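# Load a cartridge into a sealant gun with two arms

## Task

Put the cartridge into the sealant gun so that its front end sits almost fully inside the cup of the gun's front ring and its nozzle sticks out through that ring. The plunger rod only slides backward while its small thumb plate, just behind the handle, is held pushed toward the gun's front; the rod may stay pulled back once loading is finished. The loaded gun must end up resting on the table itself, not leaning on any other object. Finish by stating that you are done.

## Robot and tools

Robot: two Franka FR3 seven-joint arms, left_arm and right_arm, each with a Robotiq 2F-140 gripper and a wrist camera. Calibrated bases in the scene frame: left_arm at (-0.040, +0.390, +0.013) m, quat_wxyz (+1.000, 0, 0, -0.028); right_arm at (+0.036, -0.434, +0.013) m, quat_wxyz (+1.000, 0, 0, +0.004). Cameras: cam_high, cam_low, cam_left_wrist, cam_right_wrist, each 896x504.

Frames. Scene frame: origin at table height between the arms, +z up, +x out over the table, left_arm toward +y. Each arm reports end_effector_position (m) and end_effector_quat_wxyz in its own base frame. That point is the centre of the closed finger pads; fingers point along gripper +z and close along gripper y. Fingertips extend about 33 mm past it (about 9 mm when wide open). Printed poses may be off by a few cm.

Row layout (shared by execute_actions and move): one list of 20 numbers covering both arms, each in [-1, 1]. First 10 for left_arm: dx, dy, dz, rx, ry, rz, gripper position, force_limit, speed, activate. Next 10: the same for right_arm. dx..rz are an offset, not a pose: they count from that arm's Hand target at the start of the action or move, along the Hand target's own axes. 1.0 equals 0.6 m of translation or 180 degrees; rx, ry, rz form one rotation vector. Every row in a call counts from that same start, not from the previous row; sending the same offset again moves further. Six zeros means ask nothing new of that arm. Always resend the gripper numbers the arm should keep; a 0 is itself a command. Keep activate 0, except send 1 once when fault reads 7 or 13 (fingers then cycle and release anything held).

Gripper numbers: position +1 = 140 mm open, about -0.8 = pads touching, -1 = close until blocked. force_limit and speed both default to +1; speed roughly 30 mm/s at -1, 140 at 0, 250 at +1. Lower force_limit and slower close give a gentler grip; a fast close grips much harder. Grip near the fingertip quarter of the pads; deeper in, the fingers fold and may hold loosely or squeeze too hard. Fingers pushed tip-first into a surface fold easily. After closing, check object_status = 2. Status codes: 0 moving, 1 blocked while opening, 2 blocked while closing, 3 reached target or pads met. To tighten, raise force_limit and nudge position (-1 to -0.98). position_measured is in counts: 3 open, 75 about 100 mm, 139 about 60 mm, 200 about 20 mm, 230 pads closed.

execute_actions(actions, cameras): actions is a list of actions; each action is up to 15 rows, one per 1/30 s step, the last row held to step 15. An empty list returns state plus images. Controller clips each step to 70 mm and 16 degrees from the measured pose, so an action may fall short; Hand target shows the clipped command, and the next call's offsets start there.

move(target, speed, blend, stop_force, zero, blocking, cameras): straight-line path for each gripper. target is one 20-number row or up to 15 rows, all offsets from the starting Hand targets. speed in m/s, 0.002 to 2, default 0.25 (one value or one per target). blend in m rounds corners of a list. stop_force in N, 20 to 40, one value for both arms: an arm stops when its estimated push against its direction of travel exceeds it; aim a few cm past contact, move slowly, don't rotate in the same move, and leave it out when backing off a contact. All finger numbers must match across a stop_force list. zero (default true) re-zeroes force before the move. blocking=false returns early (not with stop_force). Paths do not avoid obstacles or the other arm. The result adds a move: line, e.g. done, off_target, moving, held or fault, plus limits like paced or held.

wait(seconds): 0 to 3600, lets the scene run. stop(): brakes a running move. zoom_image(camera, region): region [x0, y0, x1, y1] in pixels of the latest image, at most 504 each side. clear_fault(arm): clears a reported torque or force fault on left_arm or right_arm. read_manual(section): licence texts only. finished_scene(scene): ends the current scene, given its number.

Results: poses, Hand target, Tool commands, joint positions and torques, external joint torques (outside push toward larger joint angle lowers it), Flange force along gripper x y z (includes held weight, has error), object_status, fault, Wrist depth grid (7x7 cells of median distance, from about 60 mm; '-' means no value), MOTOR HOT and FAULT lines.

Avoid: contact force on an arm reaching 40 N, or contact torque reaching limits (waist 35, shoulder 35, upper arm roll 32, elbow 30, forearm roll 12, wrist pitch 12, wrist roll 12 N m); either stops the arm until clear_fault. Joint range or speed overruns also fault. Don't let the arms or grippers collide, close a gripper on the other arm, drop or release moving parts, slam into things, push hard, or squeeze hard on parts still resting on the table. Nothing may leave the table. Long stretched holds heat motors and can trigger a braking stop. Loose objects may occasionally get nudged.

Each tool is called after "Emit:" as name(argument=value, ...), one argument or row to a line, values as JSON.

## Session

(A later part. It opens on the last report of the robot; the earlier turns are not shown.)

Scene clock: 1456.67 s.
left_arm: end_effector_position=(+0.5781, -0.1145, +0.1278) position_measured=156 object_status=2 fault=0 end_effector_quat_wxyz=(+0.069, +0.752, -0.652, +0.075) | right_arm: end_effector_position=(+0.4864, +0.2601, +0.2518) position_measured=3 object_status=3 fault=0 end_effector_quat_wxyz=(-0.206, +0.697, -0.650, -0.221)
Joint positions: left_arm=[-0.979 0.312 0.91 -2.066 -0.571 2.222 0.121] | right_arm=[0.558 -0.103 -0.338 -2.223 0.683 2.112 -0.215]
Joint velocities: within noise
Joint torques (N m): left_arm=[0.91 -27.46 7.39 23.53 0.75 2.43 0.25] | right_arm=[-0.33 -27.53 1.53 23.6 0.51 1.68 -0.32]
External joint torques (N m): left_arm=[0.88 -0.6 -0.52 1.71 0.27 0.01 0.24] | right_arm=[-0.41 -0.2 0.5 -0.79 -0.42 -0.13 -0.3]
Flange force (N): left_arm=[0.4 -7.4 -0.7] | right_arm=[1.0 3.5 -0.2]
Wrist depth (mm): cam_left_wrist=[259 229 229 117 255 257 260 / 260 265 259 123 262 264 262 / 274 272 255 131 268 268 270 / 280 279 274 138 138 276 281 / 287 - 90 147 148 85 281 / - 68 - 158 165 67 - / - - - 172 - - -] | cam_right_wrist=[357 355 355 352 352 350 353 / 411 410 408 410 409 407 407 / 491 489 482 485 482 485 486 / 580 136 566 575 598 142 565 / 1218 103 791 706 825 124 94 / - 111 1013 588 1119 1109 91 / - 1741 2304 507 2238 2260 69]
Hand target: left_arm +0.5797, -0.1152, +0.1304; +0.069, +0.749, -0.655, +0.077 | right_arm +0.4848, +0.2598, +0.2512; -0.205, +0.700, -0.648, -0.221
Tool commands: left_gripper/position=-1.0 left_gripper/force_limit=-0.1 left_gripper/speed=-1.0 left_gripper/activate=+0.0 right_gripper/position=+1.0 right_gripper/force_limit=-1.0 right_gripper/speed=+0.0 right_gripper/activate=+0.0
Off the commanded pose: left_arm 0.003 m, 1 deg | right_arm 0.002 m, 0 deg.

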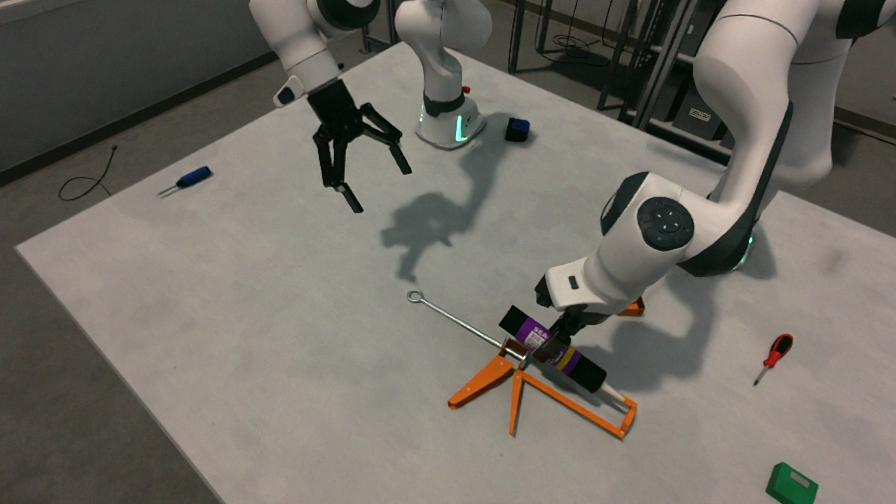

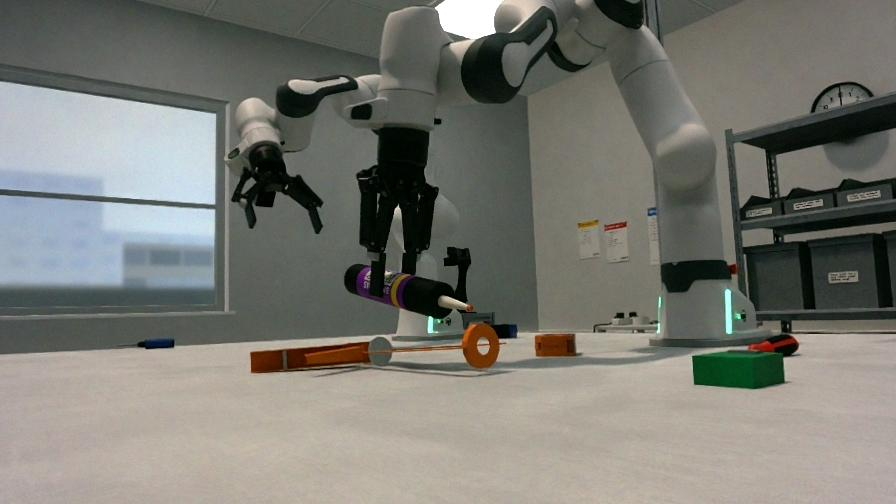

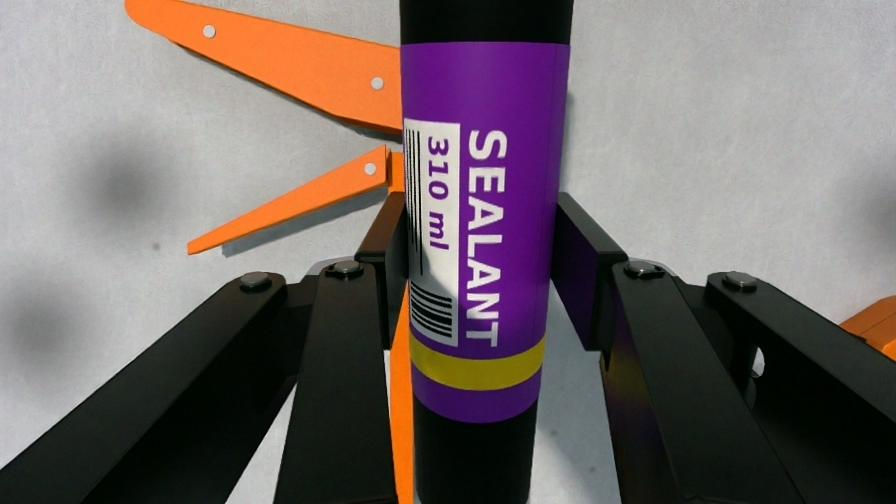

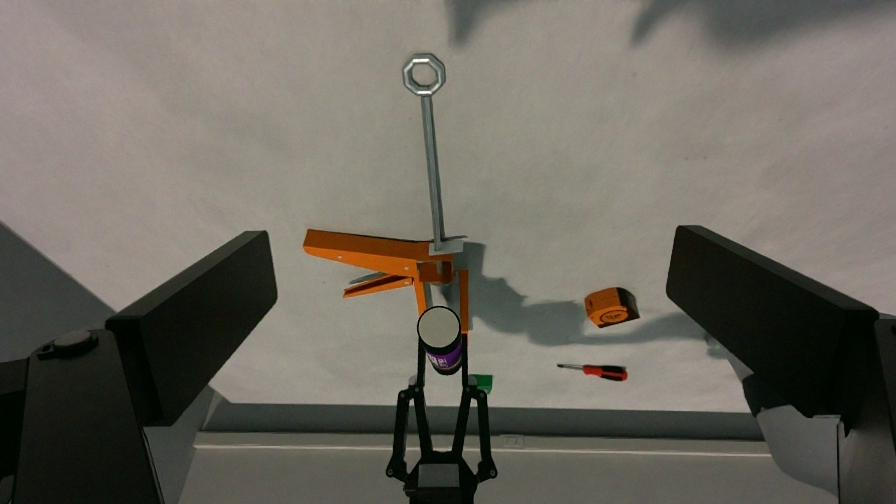

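Emit:
zoom_image(
  camera="cam_left_wrist",
  region=[360, 300, 560, 504],
)

Emit:
zoom_image(
  camera="cam_right_wrist",
  region=[370, 220, 520, 370],
)

Emit:
zoom_image(
  camera="cam_high",
  region=[480, 290, 660, 450],
)

Scaled by 2.471 from the camera's image (finer frame: 1280x720).

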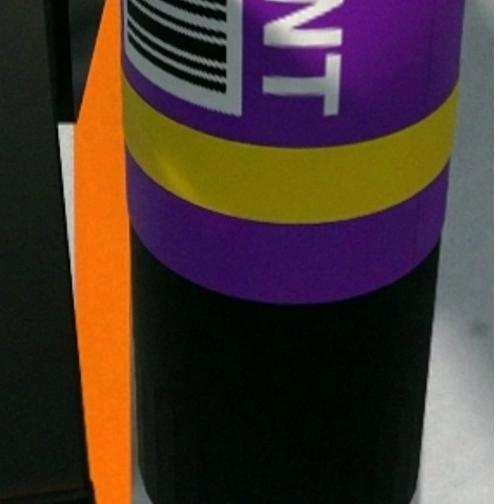

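Scaled by 3.360 from the camera's image (finer frame: 1280x720).

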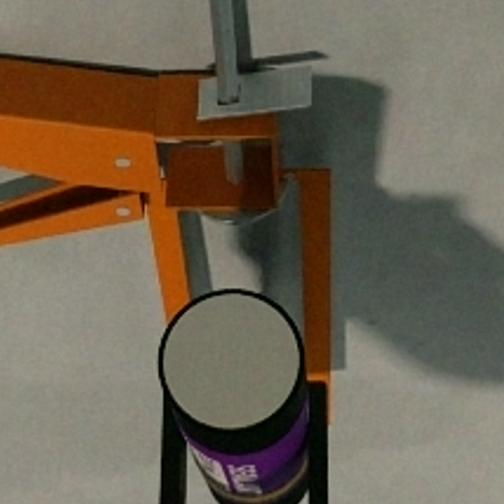

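Scaled by 2.800 from the camera's image (finer frame: 1280x720).

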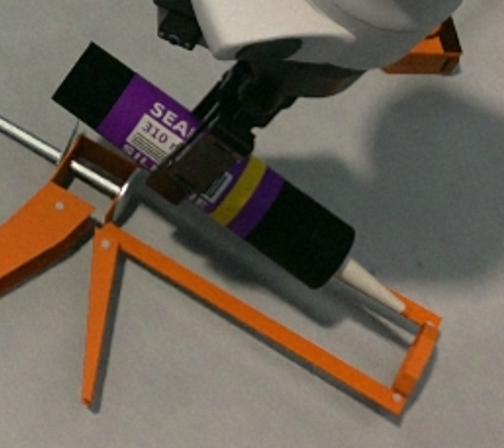

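Emit:
move(
  target=[-0.0087,-0.0058,0.0407,0,0,0,-1,-0.1,-1,0,0,0,0,0,0,0,1,-1,0,0],
  speed=0.06,
  cameras=["all"],
)

Emit:
zoom_image(
  camera="cam_left_wrist",
  region=[360, 300, 560, 504],
)

Emit:
zoom_image(
  camera="cam_high",
  region=[480, 290, 660, 450],
)

Emit:
zoom_image(
  camera="cam_low",
  region=[320, 230, 540, 400],
)

Emit:
zoom_image(
  camera="cam_right_wrist",
  region=[370, 220, 520, 370],
)

Scene clock: 1524.37 s.
left_arm: end_effector_position=(+0.5789, -0.1140, +0.1029) position_measured=156 object_status=2 fault=0 end_effector_quat_wxyz=(+0.072, +0.751, -0.653, +0.071) | right_arm: end_effector_position=(+0.4864, +0.2601, +0.2518) position_measured=3 object_status=3 fault=0 end_effector_quat_wxyz=(-0.206, +0.697, -0.650, -0.221)
Joint positions: left_arm=[-0.933 0.365 0.862 -2.066 -0.623 2.245 0.164] | right_arm=[0.558 -0.103 -0.338 -2.223 0.683 2.112 -0.215]
Joint velocities: left_arm=[0 0 -0.001 -0.001 -0.001 0.001 0.005] | right_arm=[within noise]
Joint torques (N m): left_arm=[0.99 -29.62 8.35 22.38 -0.06 2.88 0.26] | right_arm=[-0.33 -27.54 1.59 23.57 0.5 1.67 -0.28]
External joint torques (N m): left_arm=[0.99 -0.51 -0.5 1.18 -0.53 0.49 0.25] | right_arm=[-0.37 -0.15 0.6 -0.84 -0.43 -0.14 -0.26]
Flange force (N): left_arm=[-0.5 -6.2 2.5] | right_arm=[0.8 3.6 -0.1]
Wrist depth (mm): cam_left_wrist=[233 203 203 117 123 235 234 / 237 239 234 123 132 240 240 / 247 245 219 131 149 247 246 / 251 251 251 138 139 253 256 / - - 90 147 148 85 259 / - 68 - 158 - 67 - / - - - 172 - - -] | cam_right_wrist=[355 352 352 352 350 352 352 / 413 409 409 407 409 407 406 / 490 488 488 486 487 488 483 / 573 137 564 570 598 142 591 / - 103 791 704 836 124 93 / - 952 1130 963 1130 1035 91 / - 2156 2137 508 2350 2327 69]
Hand target: left_arm +0.5830, -0.1146, +0.1055; +0.069, +0.749, -0.655, +0.077 | right_arm +0.4848, +0.2598, +0.2512; -0.205, +0.700, -0.648, -0.221
Off the commanded pose: left_arm 0.005 m, 1 deg | right_arm 0.002 m, 0 deg.
move: off_target (left_arm)

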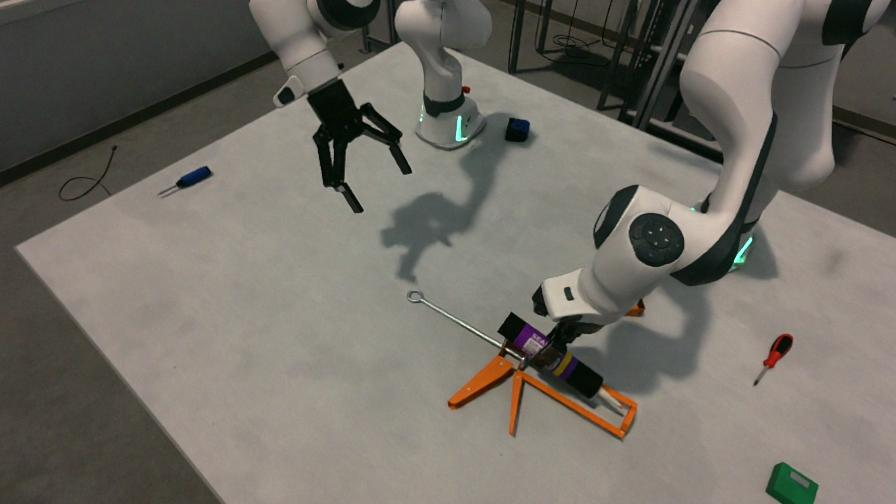

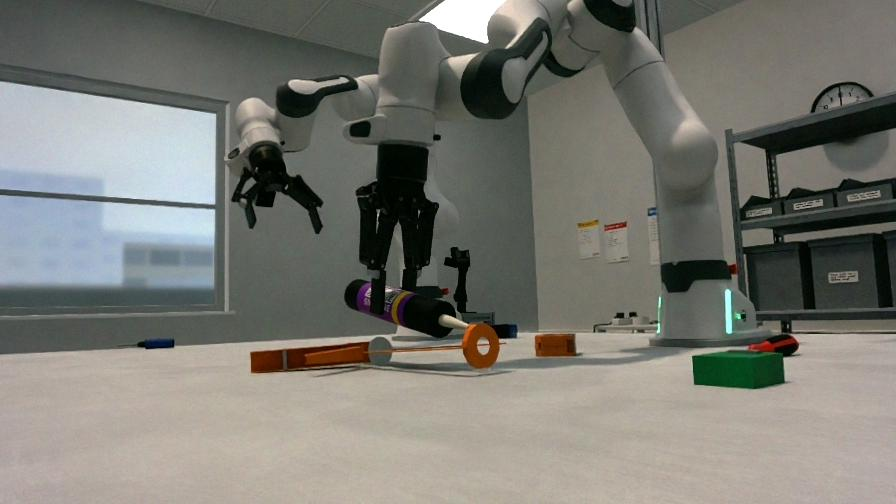

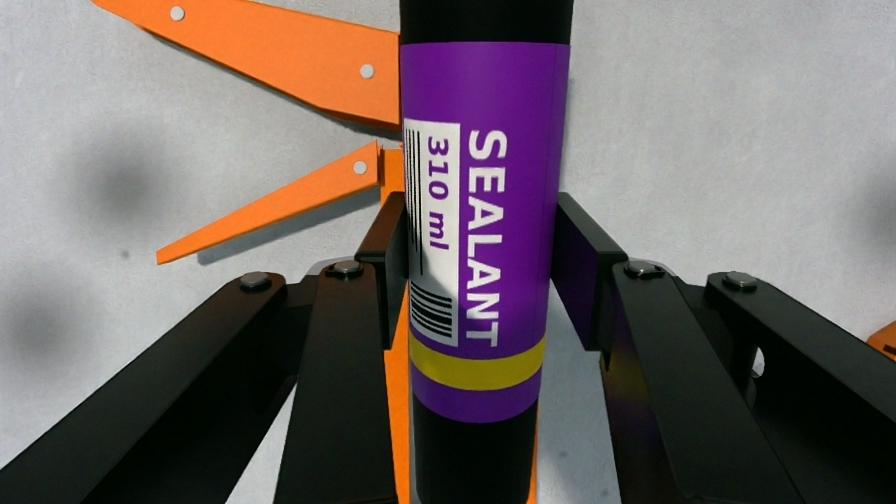

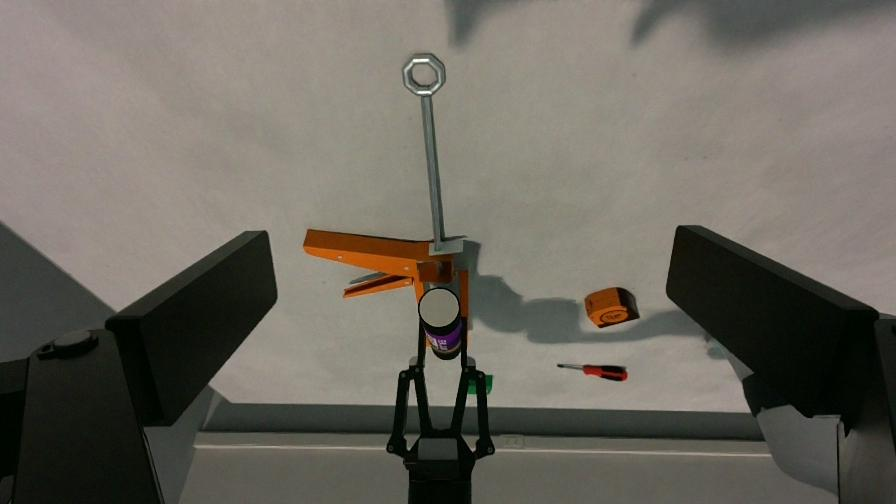

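Scaled by 2.471 from the camera's image (finer frame: 1280x720).

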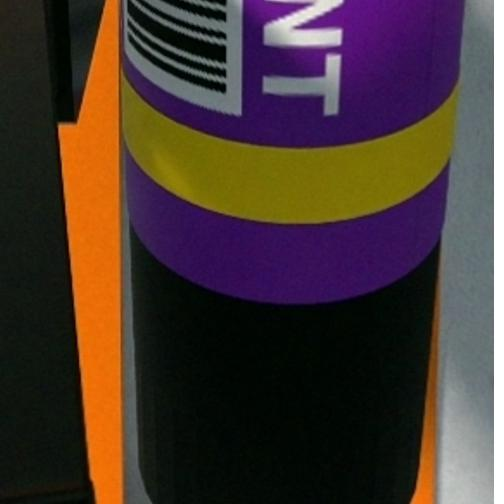

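Scaled by 2.800 from the camera's image (finer frame: 1280x720).

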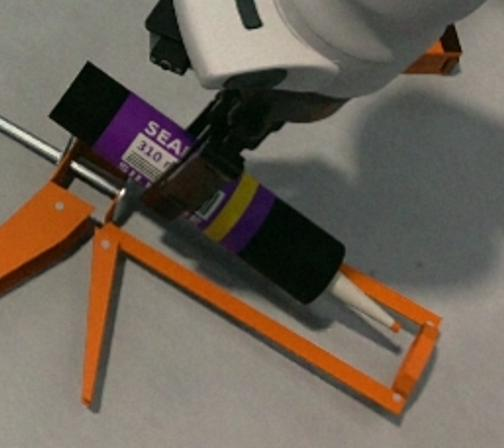

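Scaled by 2.291 from the camera's image (finer frame: 1280x720).

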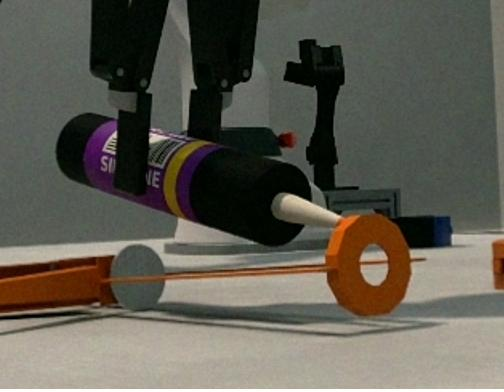

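Scaled by 3.360 from the camera's image (finer frame: 1280x720).

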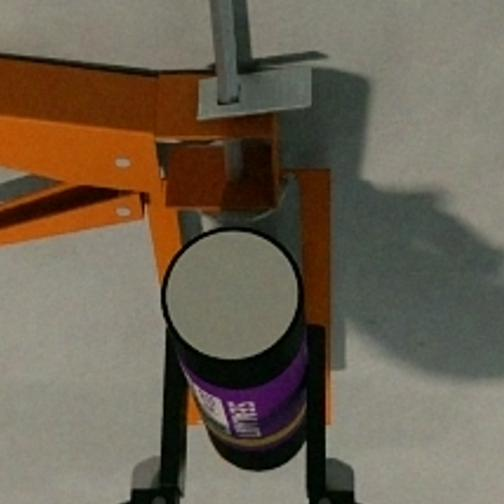

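Emit:
move(
  target=[-0.006,-0.0042,0.0285,0,0,0,-1,-0.1,-1,0,0,0,0,0,0,0,1,-1,0,0],
  speed=0.05,
  cameras=["all"],
)

Emit:
zoom_image(
  camera="cam_left_wrist",
  region=[360, 300, 560, 504],
)

Emit:
zoom_image(
  camera="cam_high",
  region=[480, 290, 660, 450],
)

Emit:
zoom_image(
  camera="cam_low",
  region=[320, 230, 540, 400],
)

Emit:
zoom_image(
  camera="cam_right_wrist",
  region=[370, 220, 520, 370],
)

Scene clock: 1554.00 s.
left_arm: end_effector_position=(+0.5811, -0.1137, +0.0853) position_measured=156 object_status=2 fault=0 end_effector_quat_wxyz=(+0.072, +0.751, -0.653, +0.071) | right_arm: end_effector_position=(+0.4864, +0.2601, +0.2518) position_measured=3 object_status=3 fault=0 end_effector_quat_wxyz=(-0.206, +0.697, -0.650, -0.221)
Joint positions: left_arm=[-0.9 0.402 0.827 -2.063 -0.662 2.266 0.193] | right_arm=[0.558 -0.103 -0.338 -2.223 0.683 2.112 -0.215]
Joint velocities: left_arm=[0.001 0.001 -0.001 -0.001 -0.001 0.001 0.006] | right_arm=[within noise]
Joint torques (N m): left_arm=[0.98 -30.97 8.85 22.16 -0.02 2.85 0.2] | right_arm=[-0.36 -27.52 1.53 23.62 0.49 1.67 -0.29]
External joint torques (N m): left_arm=[0.84 -0.44 -0.66 1.58 -0.49 0.48 0.19] | right_arm=[-0.29 -0.03 0.65 -0.87 -0.45 -0.17 -0.27]
Flange force (N): left_arm=[0.1 -7.3 2.7] | right_arm=[0.8 3.4 0.1]
Wrist depth (mm): cam_left_wrist=[217 186 186 117 215 218 218 / 222 223 222 123 221 224 223 / 228 228 200 131 227 229 229 / 234 233 233 138 138 234 236 / 241 - 90 147 148 85 241 / - 68 - 158 166 67 - / - - - 173 183 - -] | cam_right_wrist=[357 353 353 351 351 352 354 / 413 409 410 409 408 407 409 / 492 489 485 486 487 485 486 / 604 136 565 569 600 142 566 / - 103 781 746 794 124 93 / - 971 1164 975 1040 1083 91 / - 2176 3093 519 2156 2156 69]
Hand target: left_arm +0.5855, -0.1143, +0.0880; +0.069, +0.749, -0.655, +0.077 | right_arm +0.4848, +0.2598, +0.2512; -0.205, +0.700, -0.648, -0.221
Off the commanded pose: left_arm 0.005 m, 1 deg | right_arm 0.002 m, 0 deg.
move: off_target (left_arm)

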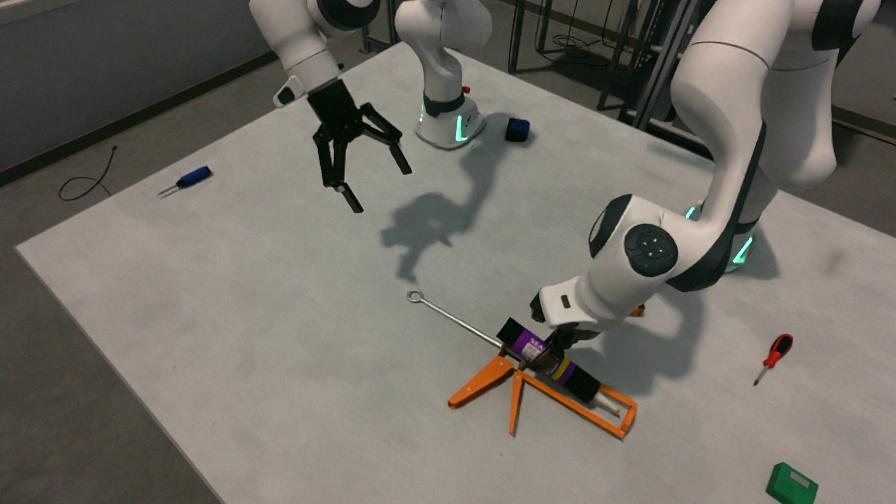

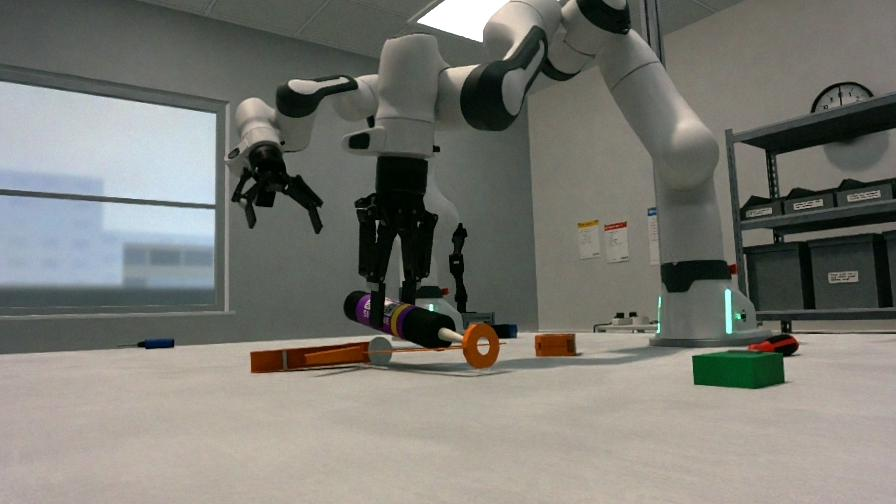

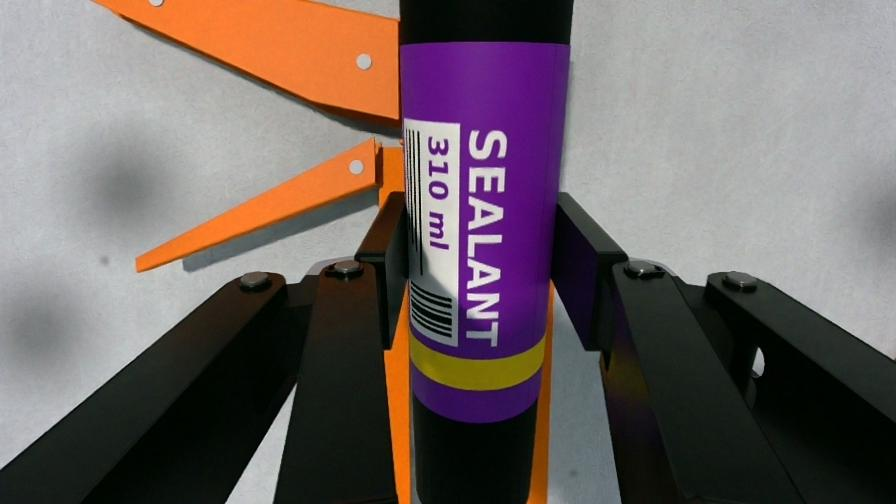

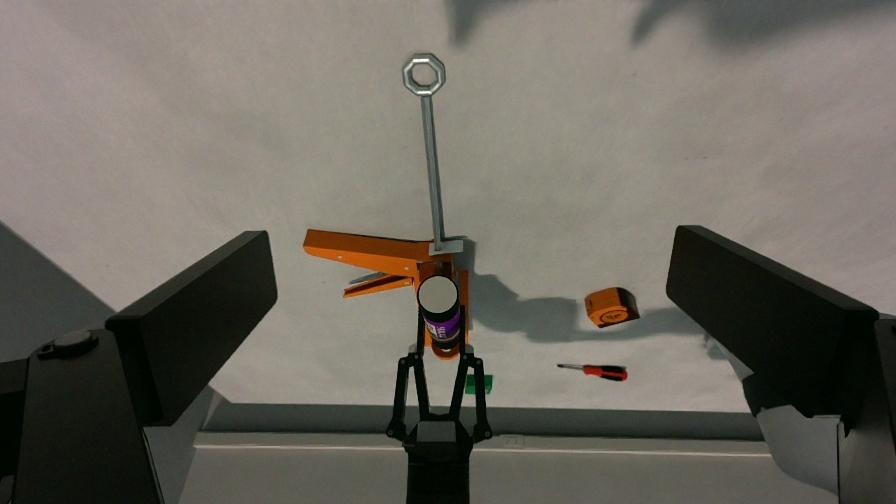

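Scaled by 2.471 from the camera's image (finer frame: 1280x720).

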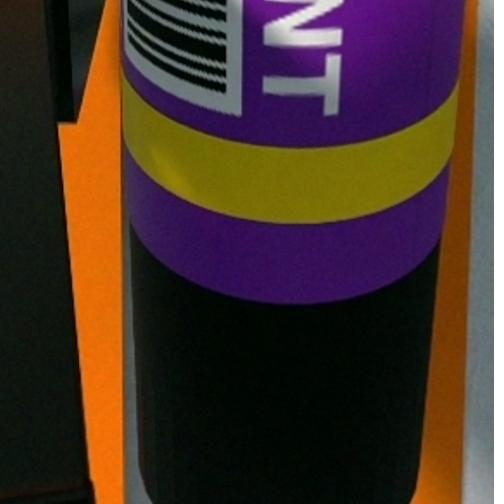

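Scaled by 2.800 from the camera's image (finer frame: 1280x720).

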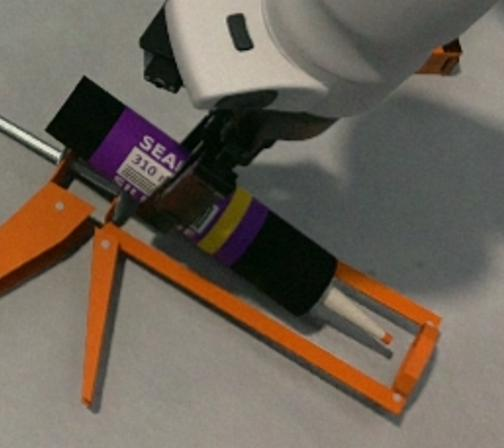

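Scaled by 2.291 from the camera's image (finer frame: 1280x720).

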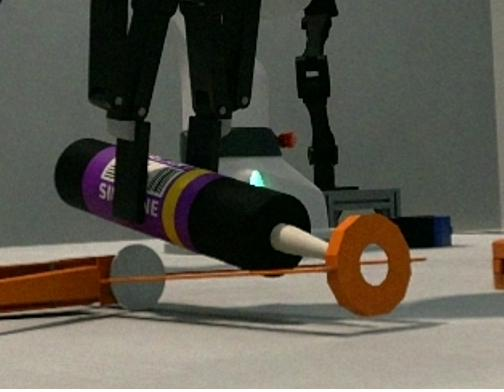

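Scaled by 3.360 from the camera's image (finer frame: 1280x720).

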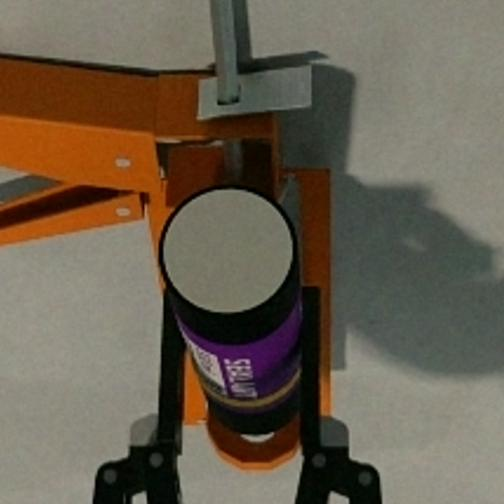

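Emit:
move(
  target=[-0.04,-0.0033,0,0,0,0,-1,-0.1,-1,0,0,0,0,0,0,0,1,-1,0,0],
  speed=0.04,
  cameras=["all"],
)

Emit:
zoom_image(
  camera="cam_left_wrist",
  region=[360, 300, 560, 504],
)

Emit:
zoom_image(
  camera="cam_high",
  region=[560, 350, 660, 450],
)

Emit:
zoom_image(
  camera="cam_low",
  region=[320, 230, 540, 400],
)

Emit:
zoom_image(
  camera="cam_right_wrist",
  region=[370, 220, 520, 370],
)

Scene clock: 1627.77 s.
left_arm: end_effector_position=(+0.5812, -0.0907, +0.0810) position_measured=156 object_status=2 fault=0 end_effector_quat_wxyz=(+0.071, +0.751, -0.653, +0.072) | right_arm: end_effector_position=(+0.4864, +0.2601, +0.2518) position_measured=3 object_status=3 fault=0 end_effector_quat_wxyz=(-0.206, +0.697, -0.650, -0.221)
Joint positions: left_arm=[-0.857 0.402 0.821 -2.072 -0.664 2.27 0.236] | right_arm=[0.558 -0.103 -0.338 -2.223 0.683 2.112 -0.215]
Joint velocities: left_arm=[0.001 0 -0.001 -0.001 0 -0.001 0.007] | right_arm=[within noise]
Joint torques (N m): left_arm=[1.02 -31.1 8.95 21.28 0.26 2.76 0.23] | right_arm=[-0.37 -27.56 1.54 23.58 0.51 1.68 -0.31]
External joint torques (N m): left_arm=[1.01 -0.52 -0.42 0.71 -0.21 0.41 0.22] | right_arm=[-0.37 -0.09 0.59 -0.88 -0.43 -0.15 -0.3]
Flange force (N): left_arm=[-1.1 -3.6 1.7] | right_arm=[1.0 3.5 0.0]
Wrist depth (mm): cam_left_wrist=[214 213 180 117 212 214 214 / 218 218 216 123 216 219 219 / 224 222 225 131 223 227 225 / 232 231 228 138 138 230 233 / 237 85 90 147 148 85 237 / - 68 - 158 166 67 - / - - - 172 183 - -] | cam_right_wrist=[357 351 354 353 353 351 351 / 412 411 409 408 404 411 401 / 491 491 484 486 487 485 479 / 612 136 561 573 601 142 603 / 1224 103 783 737 789 124 93 / - 103 1040 963 1114 1114 91 / - 2099 2099 537 2350 2527 69]
Hand target: left_arm +0.5843, -0.0907, +0.0830; +0.069, +0.749, -0.655, +0.077 | right_arm +0.4848, +0.2598, +0.2512; -0.205, +0.700, -0.648, -0.221
Off the commanded pose: left_arm 0.004 m, 1 deg | right_arm 0.002 m, 0 deg.
move: off_target (left_arm)

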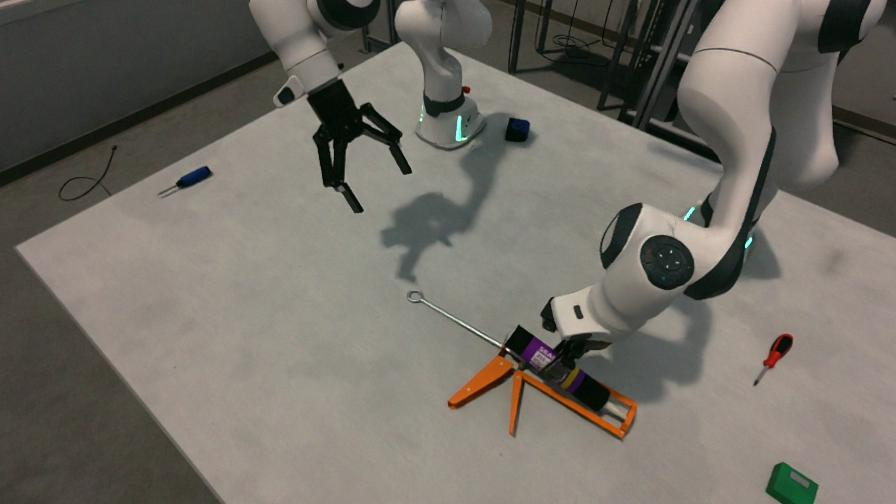

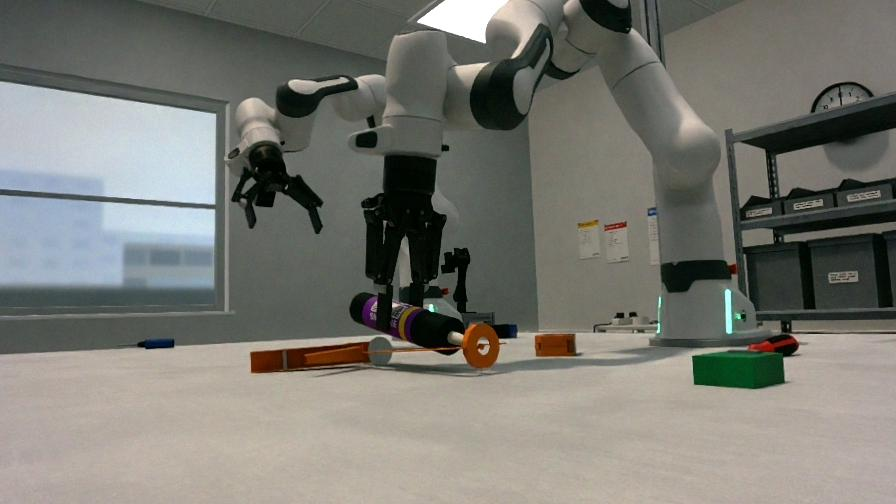

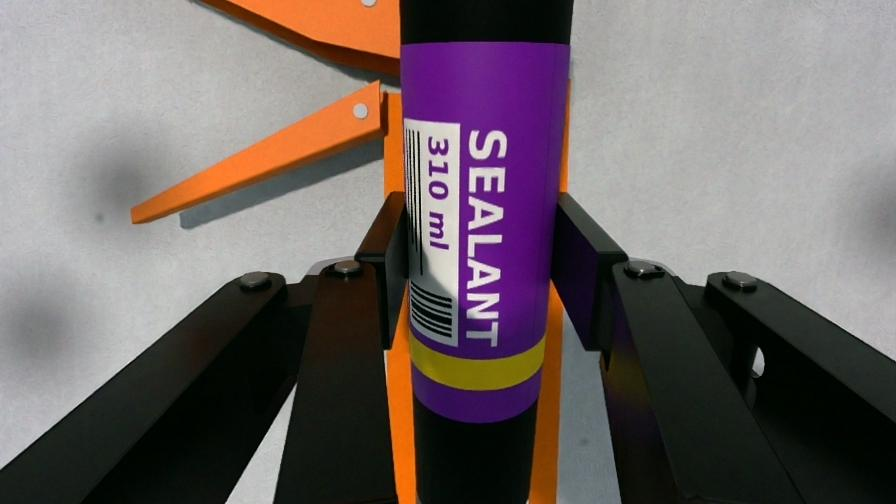

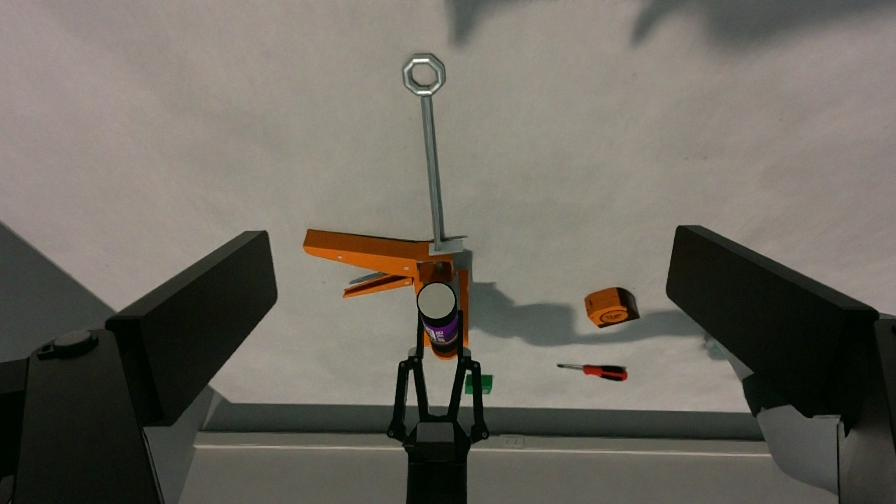

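Scaled by 2.471 from the camera's image (finer frame: 1280x720).

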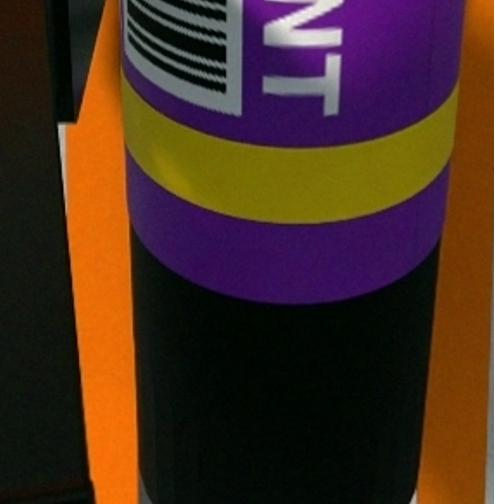

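Scaled by 5.040 from the camera's image (finer frame: 1280x720).

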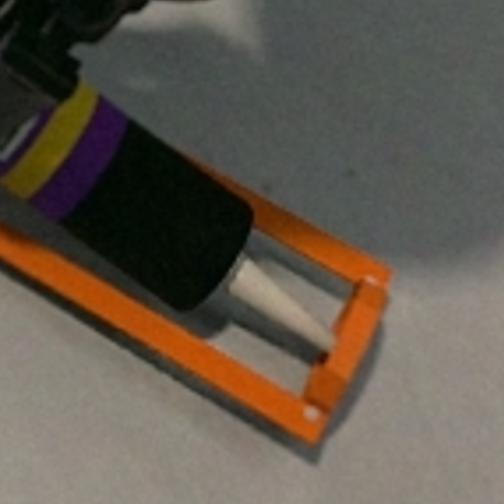

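Scaled by 2.291 from the camera's image (finer frame: 1280x720).

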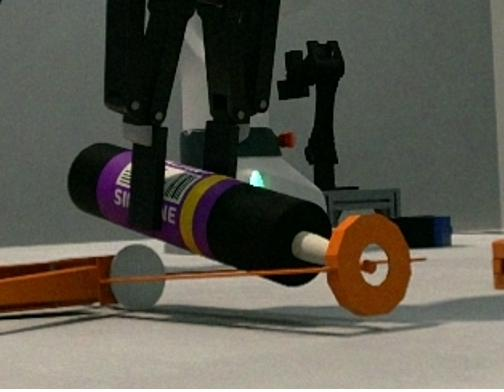

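Scaled by 3.360 from the camera's image (finer frame: 1280x720).

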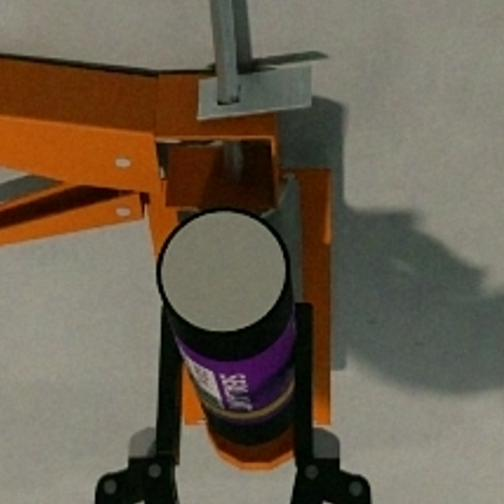

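Emit:
move(
  target=[-0.03,0.0033,0,0,0,0,-1,-0.1,-1,0,0,0,0,0,0,0,1,-1,0,0],
  speed=0.04,
  cameras=["cam_left_wrist","cam_low","cam_high","cam_right_wrist"],
)

Emit:
zoom_image(
  camera="cam_left_wrist",
  region=[360, 300, 560, 504],
)

Emit:
zoom_image(
  camera="cam_high",
  region=[560, 350, 660, 450],
)

Emit:
zoom_image(
  camera="cam_low",
  region=[320, 230, 540, 400],
)

Emit:
zoom_image(
  camera="cam_right_wrist",
  region=[370, 220, 520, 370],
)

Scene clock: 1645.33 s.
left_arm: end_effector_position=(+0.5765, -0.0736, +0.0759) position_measured=156 object_status=2 fault=0 end_effector_quat_wxyz=(+0.072, +0.751, -0.653, +0.071) | right_arm: end_effector_position=(+0.4864, +0.2601, +0.2518) position_measured=3 object_status=3 fault=0 end_effector_quat_wxyz=(-0.206, +0.697, -0.650, -0.221)
Joint positions: left_arm=[-0.833 0.397 0.821 -2.092 -0.664 2.278 0.268] | right_arm=[0.558 -0.103 -0.338 -2.223 0.683 2.112 -0.215]
Joint velocities: left_arm=[0 -0.001 0.001 0.001 -0.001 -0.001 0.006] | right_arm=[within noise]
Joint torques (N m): left_arm=[0.93 -31.21 9.11 21.03 0.43 2.73 0.26] | right_arm=[-0.33 -27.54 1.55 23.56 0.5 1.68 -0.28]
External joint torques (N m): left_arm=[0.92 -1.12 -0.07 0.77 -0.04 0.43 0.25] | right_arm=[-0.32 -0.1 0.62 -0.88 -0.44 -0.14 -0.27]
Flange force (N): left_arm=[-1.2 -1.2 -0.4] | right_arm=[0.9 3.6 0.1]
Wrist depth (mm): cam_left_wrist=[208 208 206 117 207 209 212 / 213 212 190 123 212 215 215 / 219 219 219 131 218 220 221 / 225 225 223 138 138 226 227 / 230 85 90 147 148 85 232 / - 68 - 160 166 67 - / - - - 172 183 - -] | cam_right_wrist=[356 354 352 352 350 352 351 / 409 412 409 406 411 407 403 / 488 489 490 486 484 482 484 / 606 137 564 576 594 142 597 / 1224 103 783 739 810 124 94 / - 971 1073 975 1119 1125 91 / - 1865 - 553 2374 1975 69]
Hand target: left_arm +0.5800, -0.0735, +0.0794; +0.069, +0.749, -0.655, +0.077 | right_arm +0.4848, +0.2598, +0.2512; -0.205, +0.700, -0.648, -0.221
Off the commanded pose: left_arm 0.005 m, 1 deg | right_arm 0.002 m, 0 deg.
move: off_target (left_arm)

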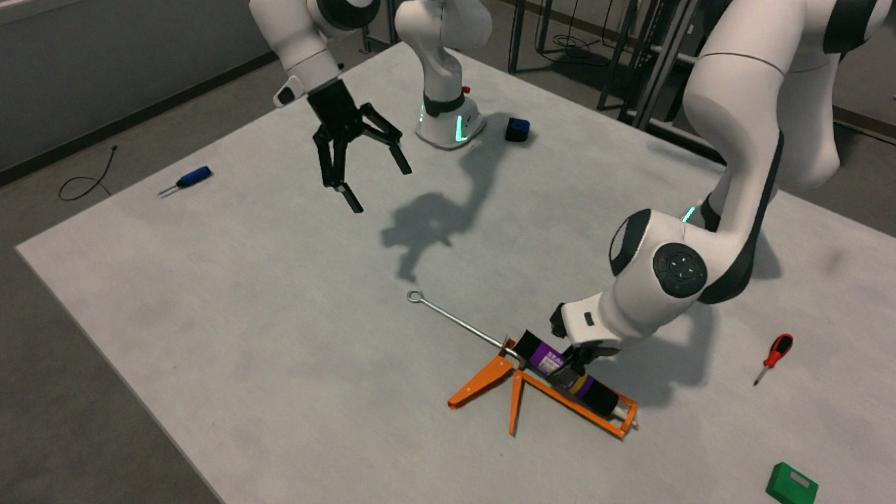

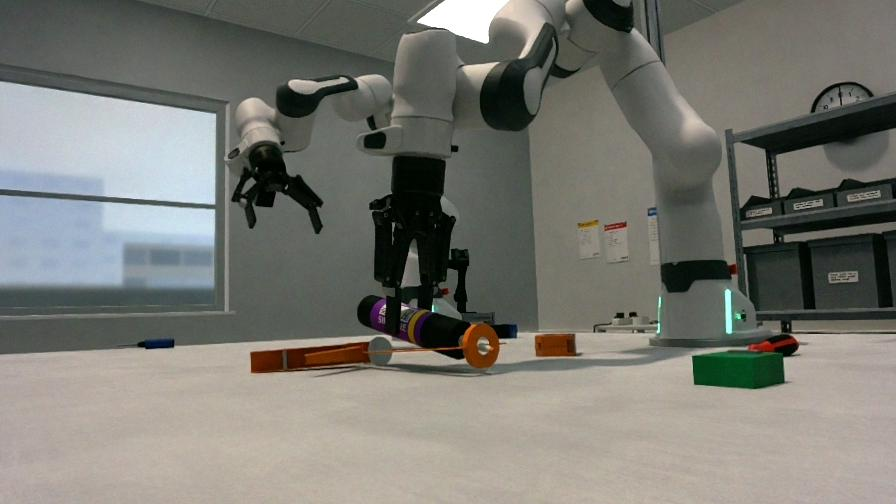

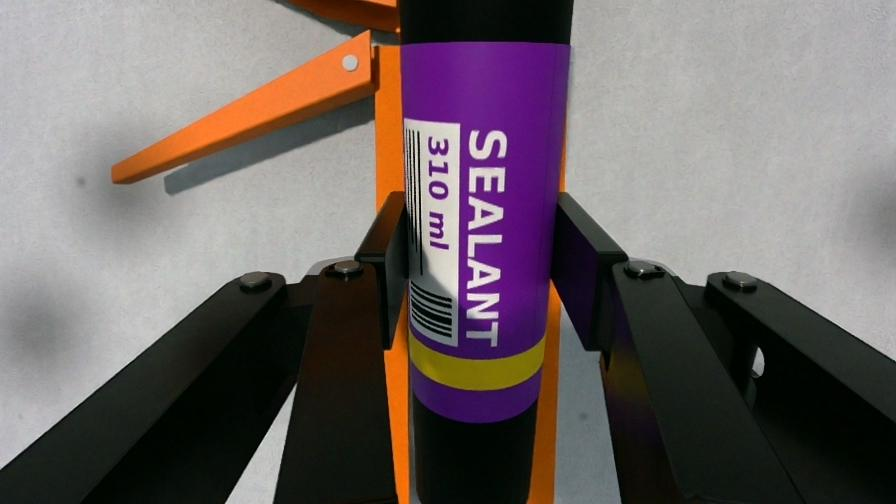

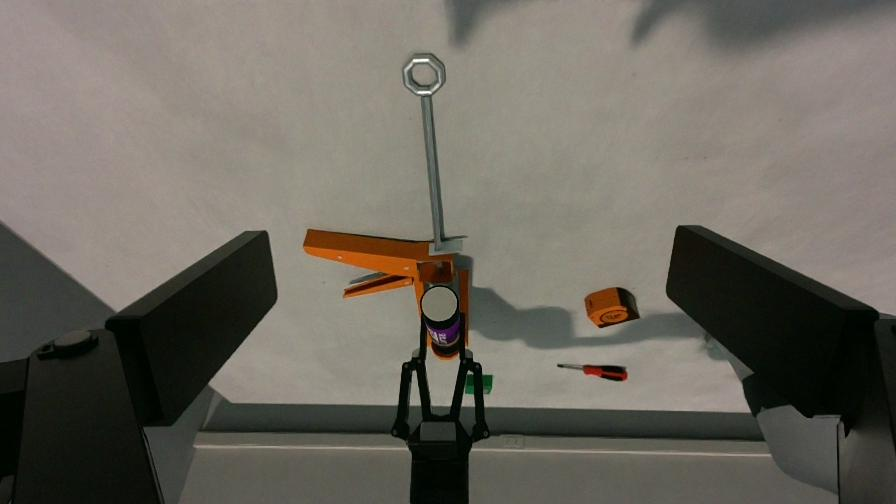

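Scaled by 2.471 from the camera's image (finer frame: 1280x720).

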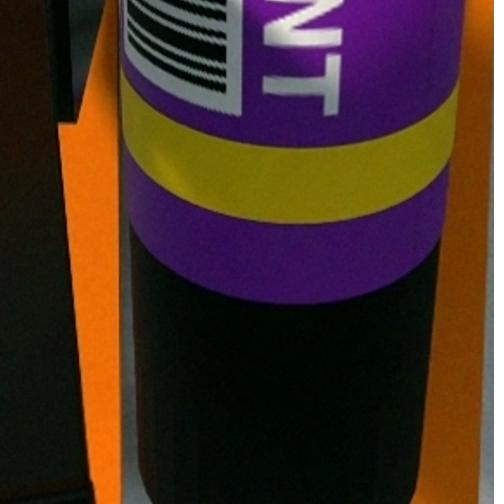

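Scaled by 5.040 from the camera's image (finer frame: 1280x720).

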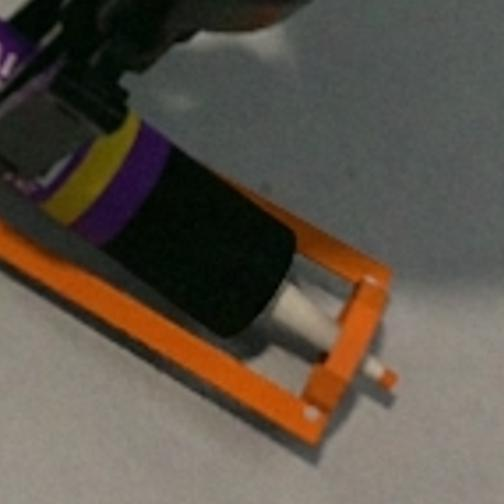

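Scaled by 2.291 from the camera's image (finer frame: 1280x720).

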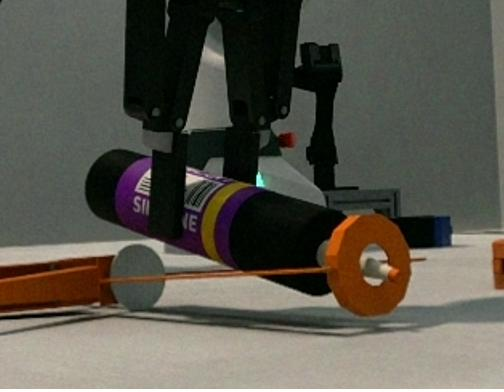

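Scaled by 3.360 from the camera's image (finer frame: 1280x720).

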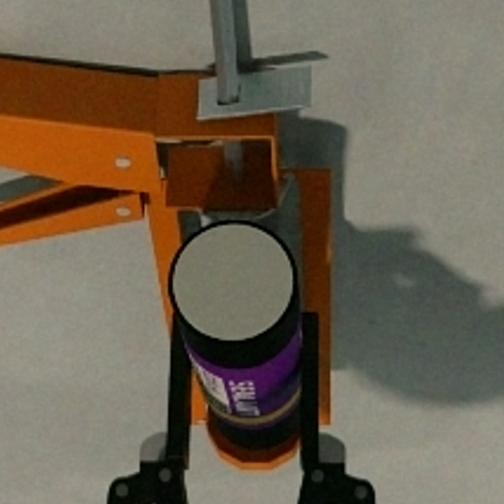

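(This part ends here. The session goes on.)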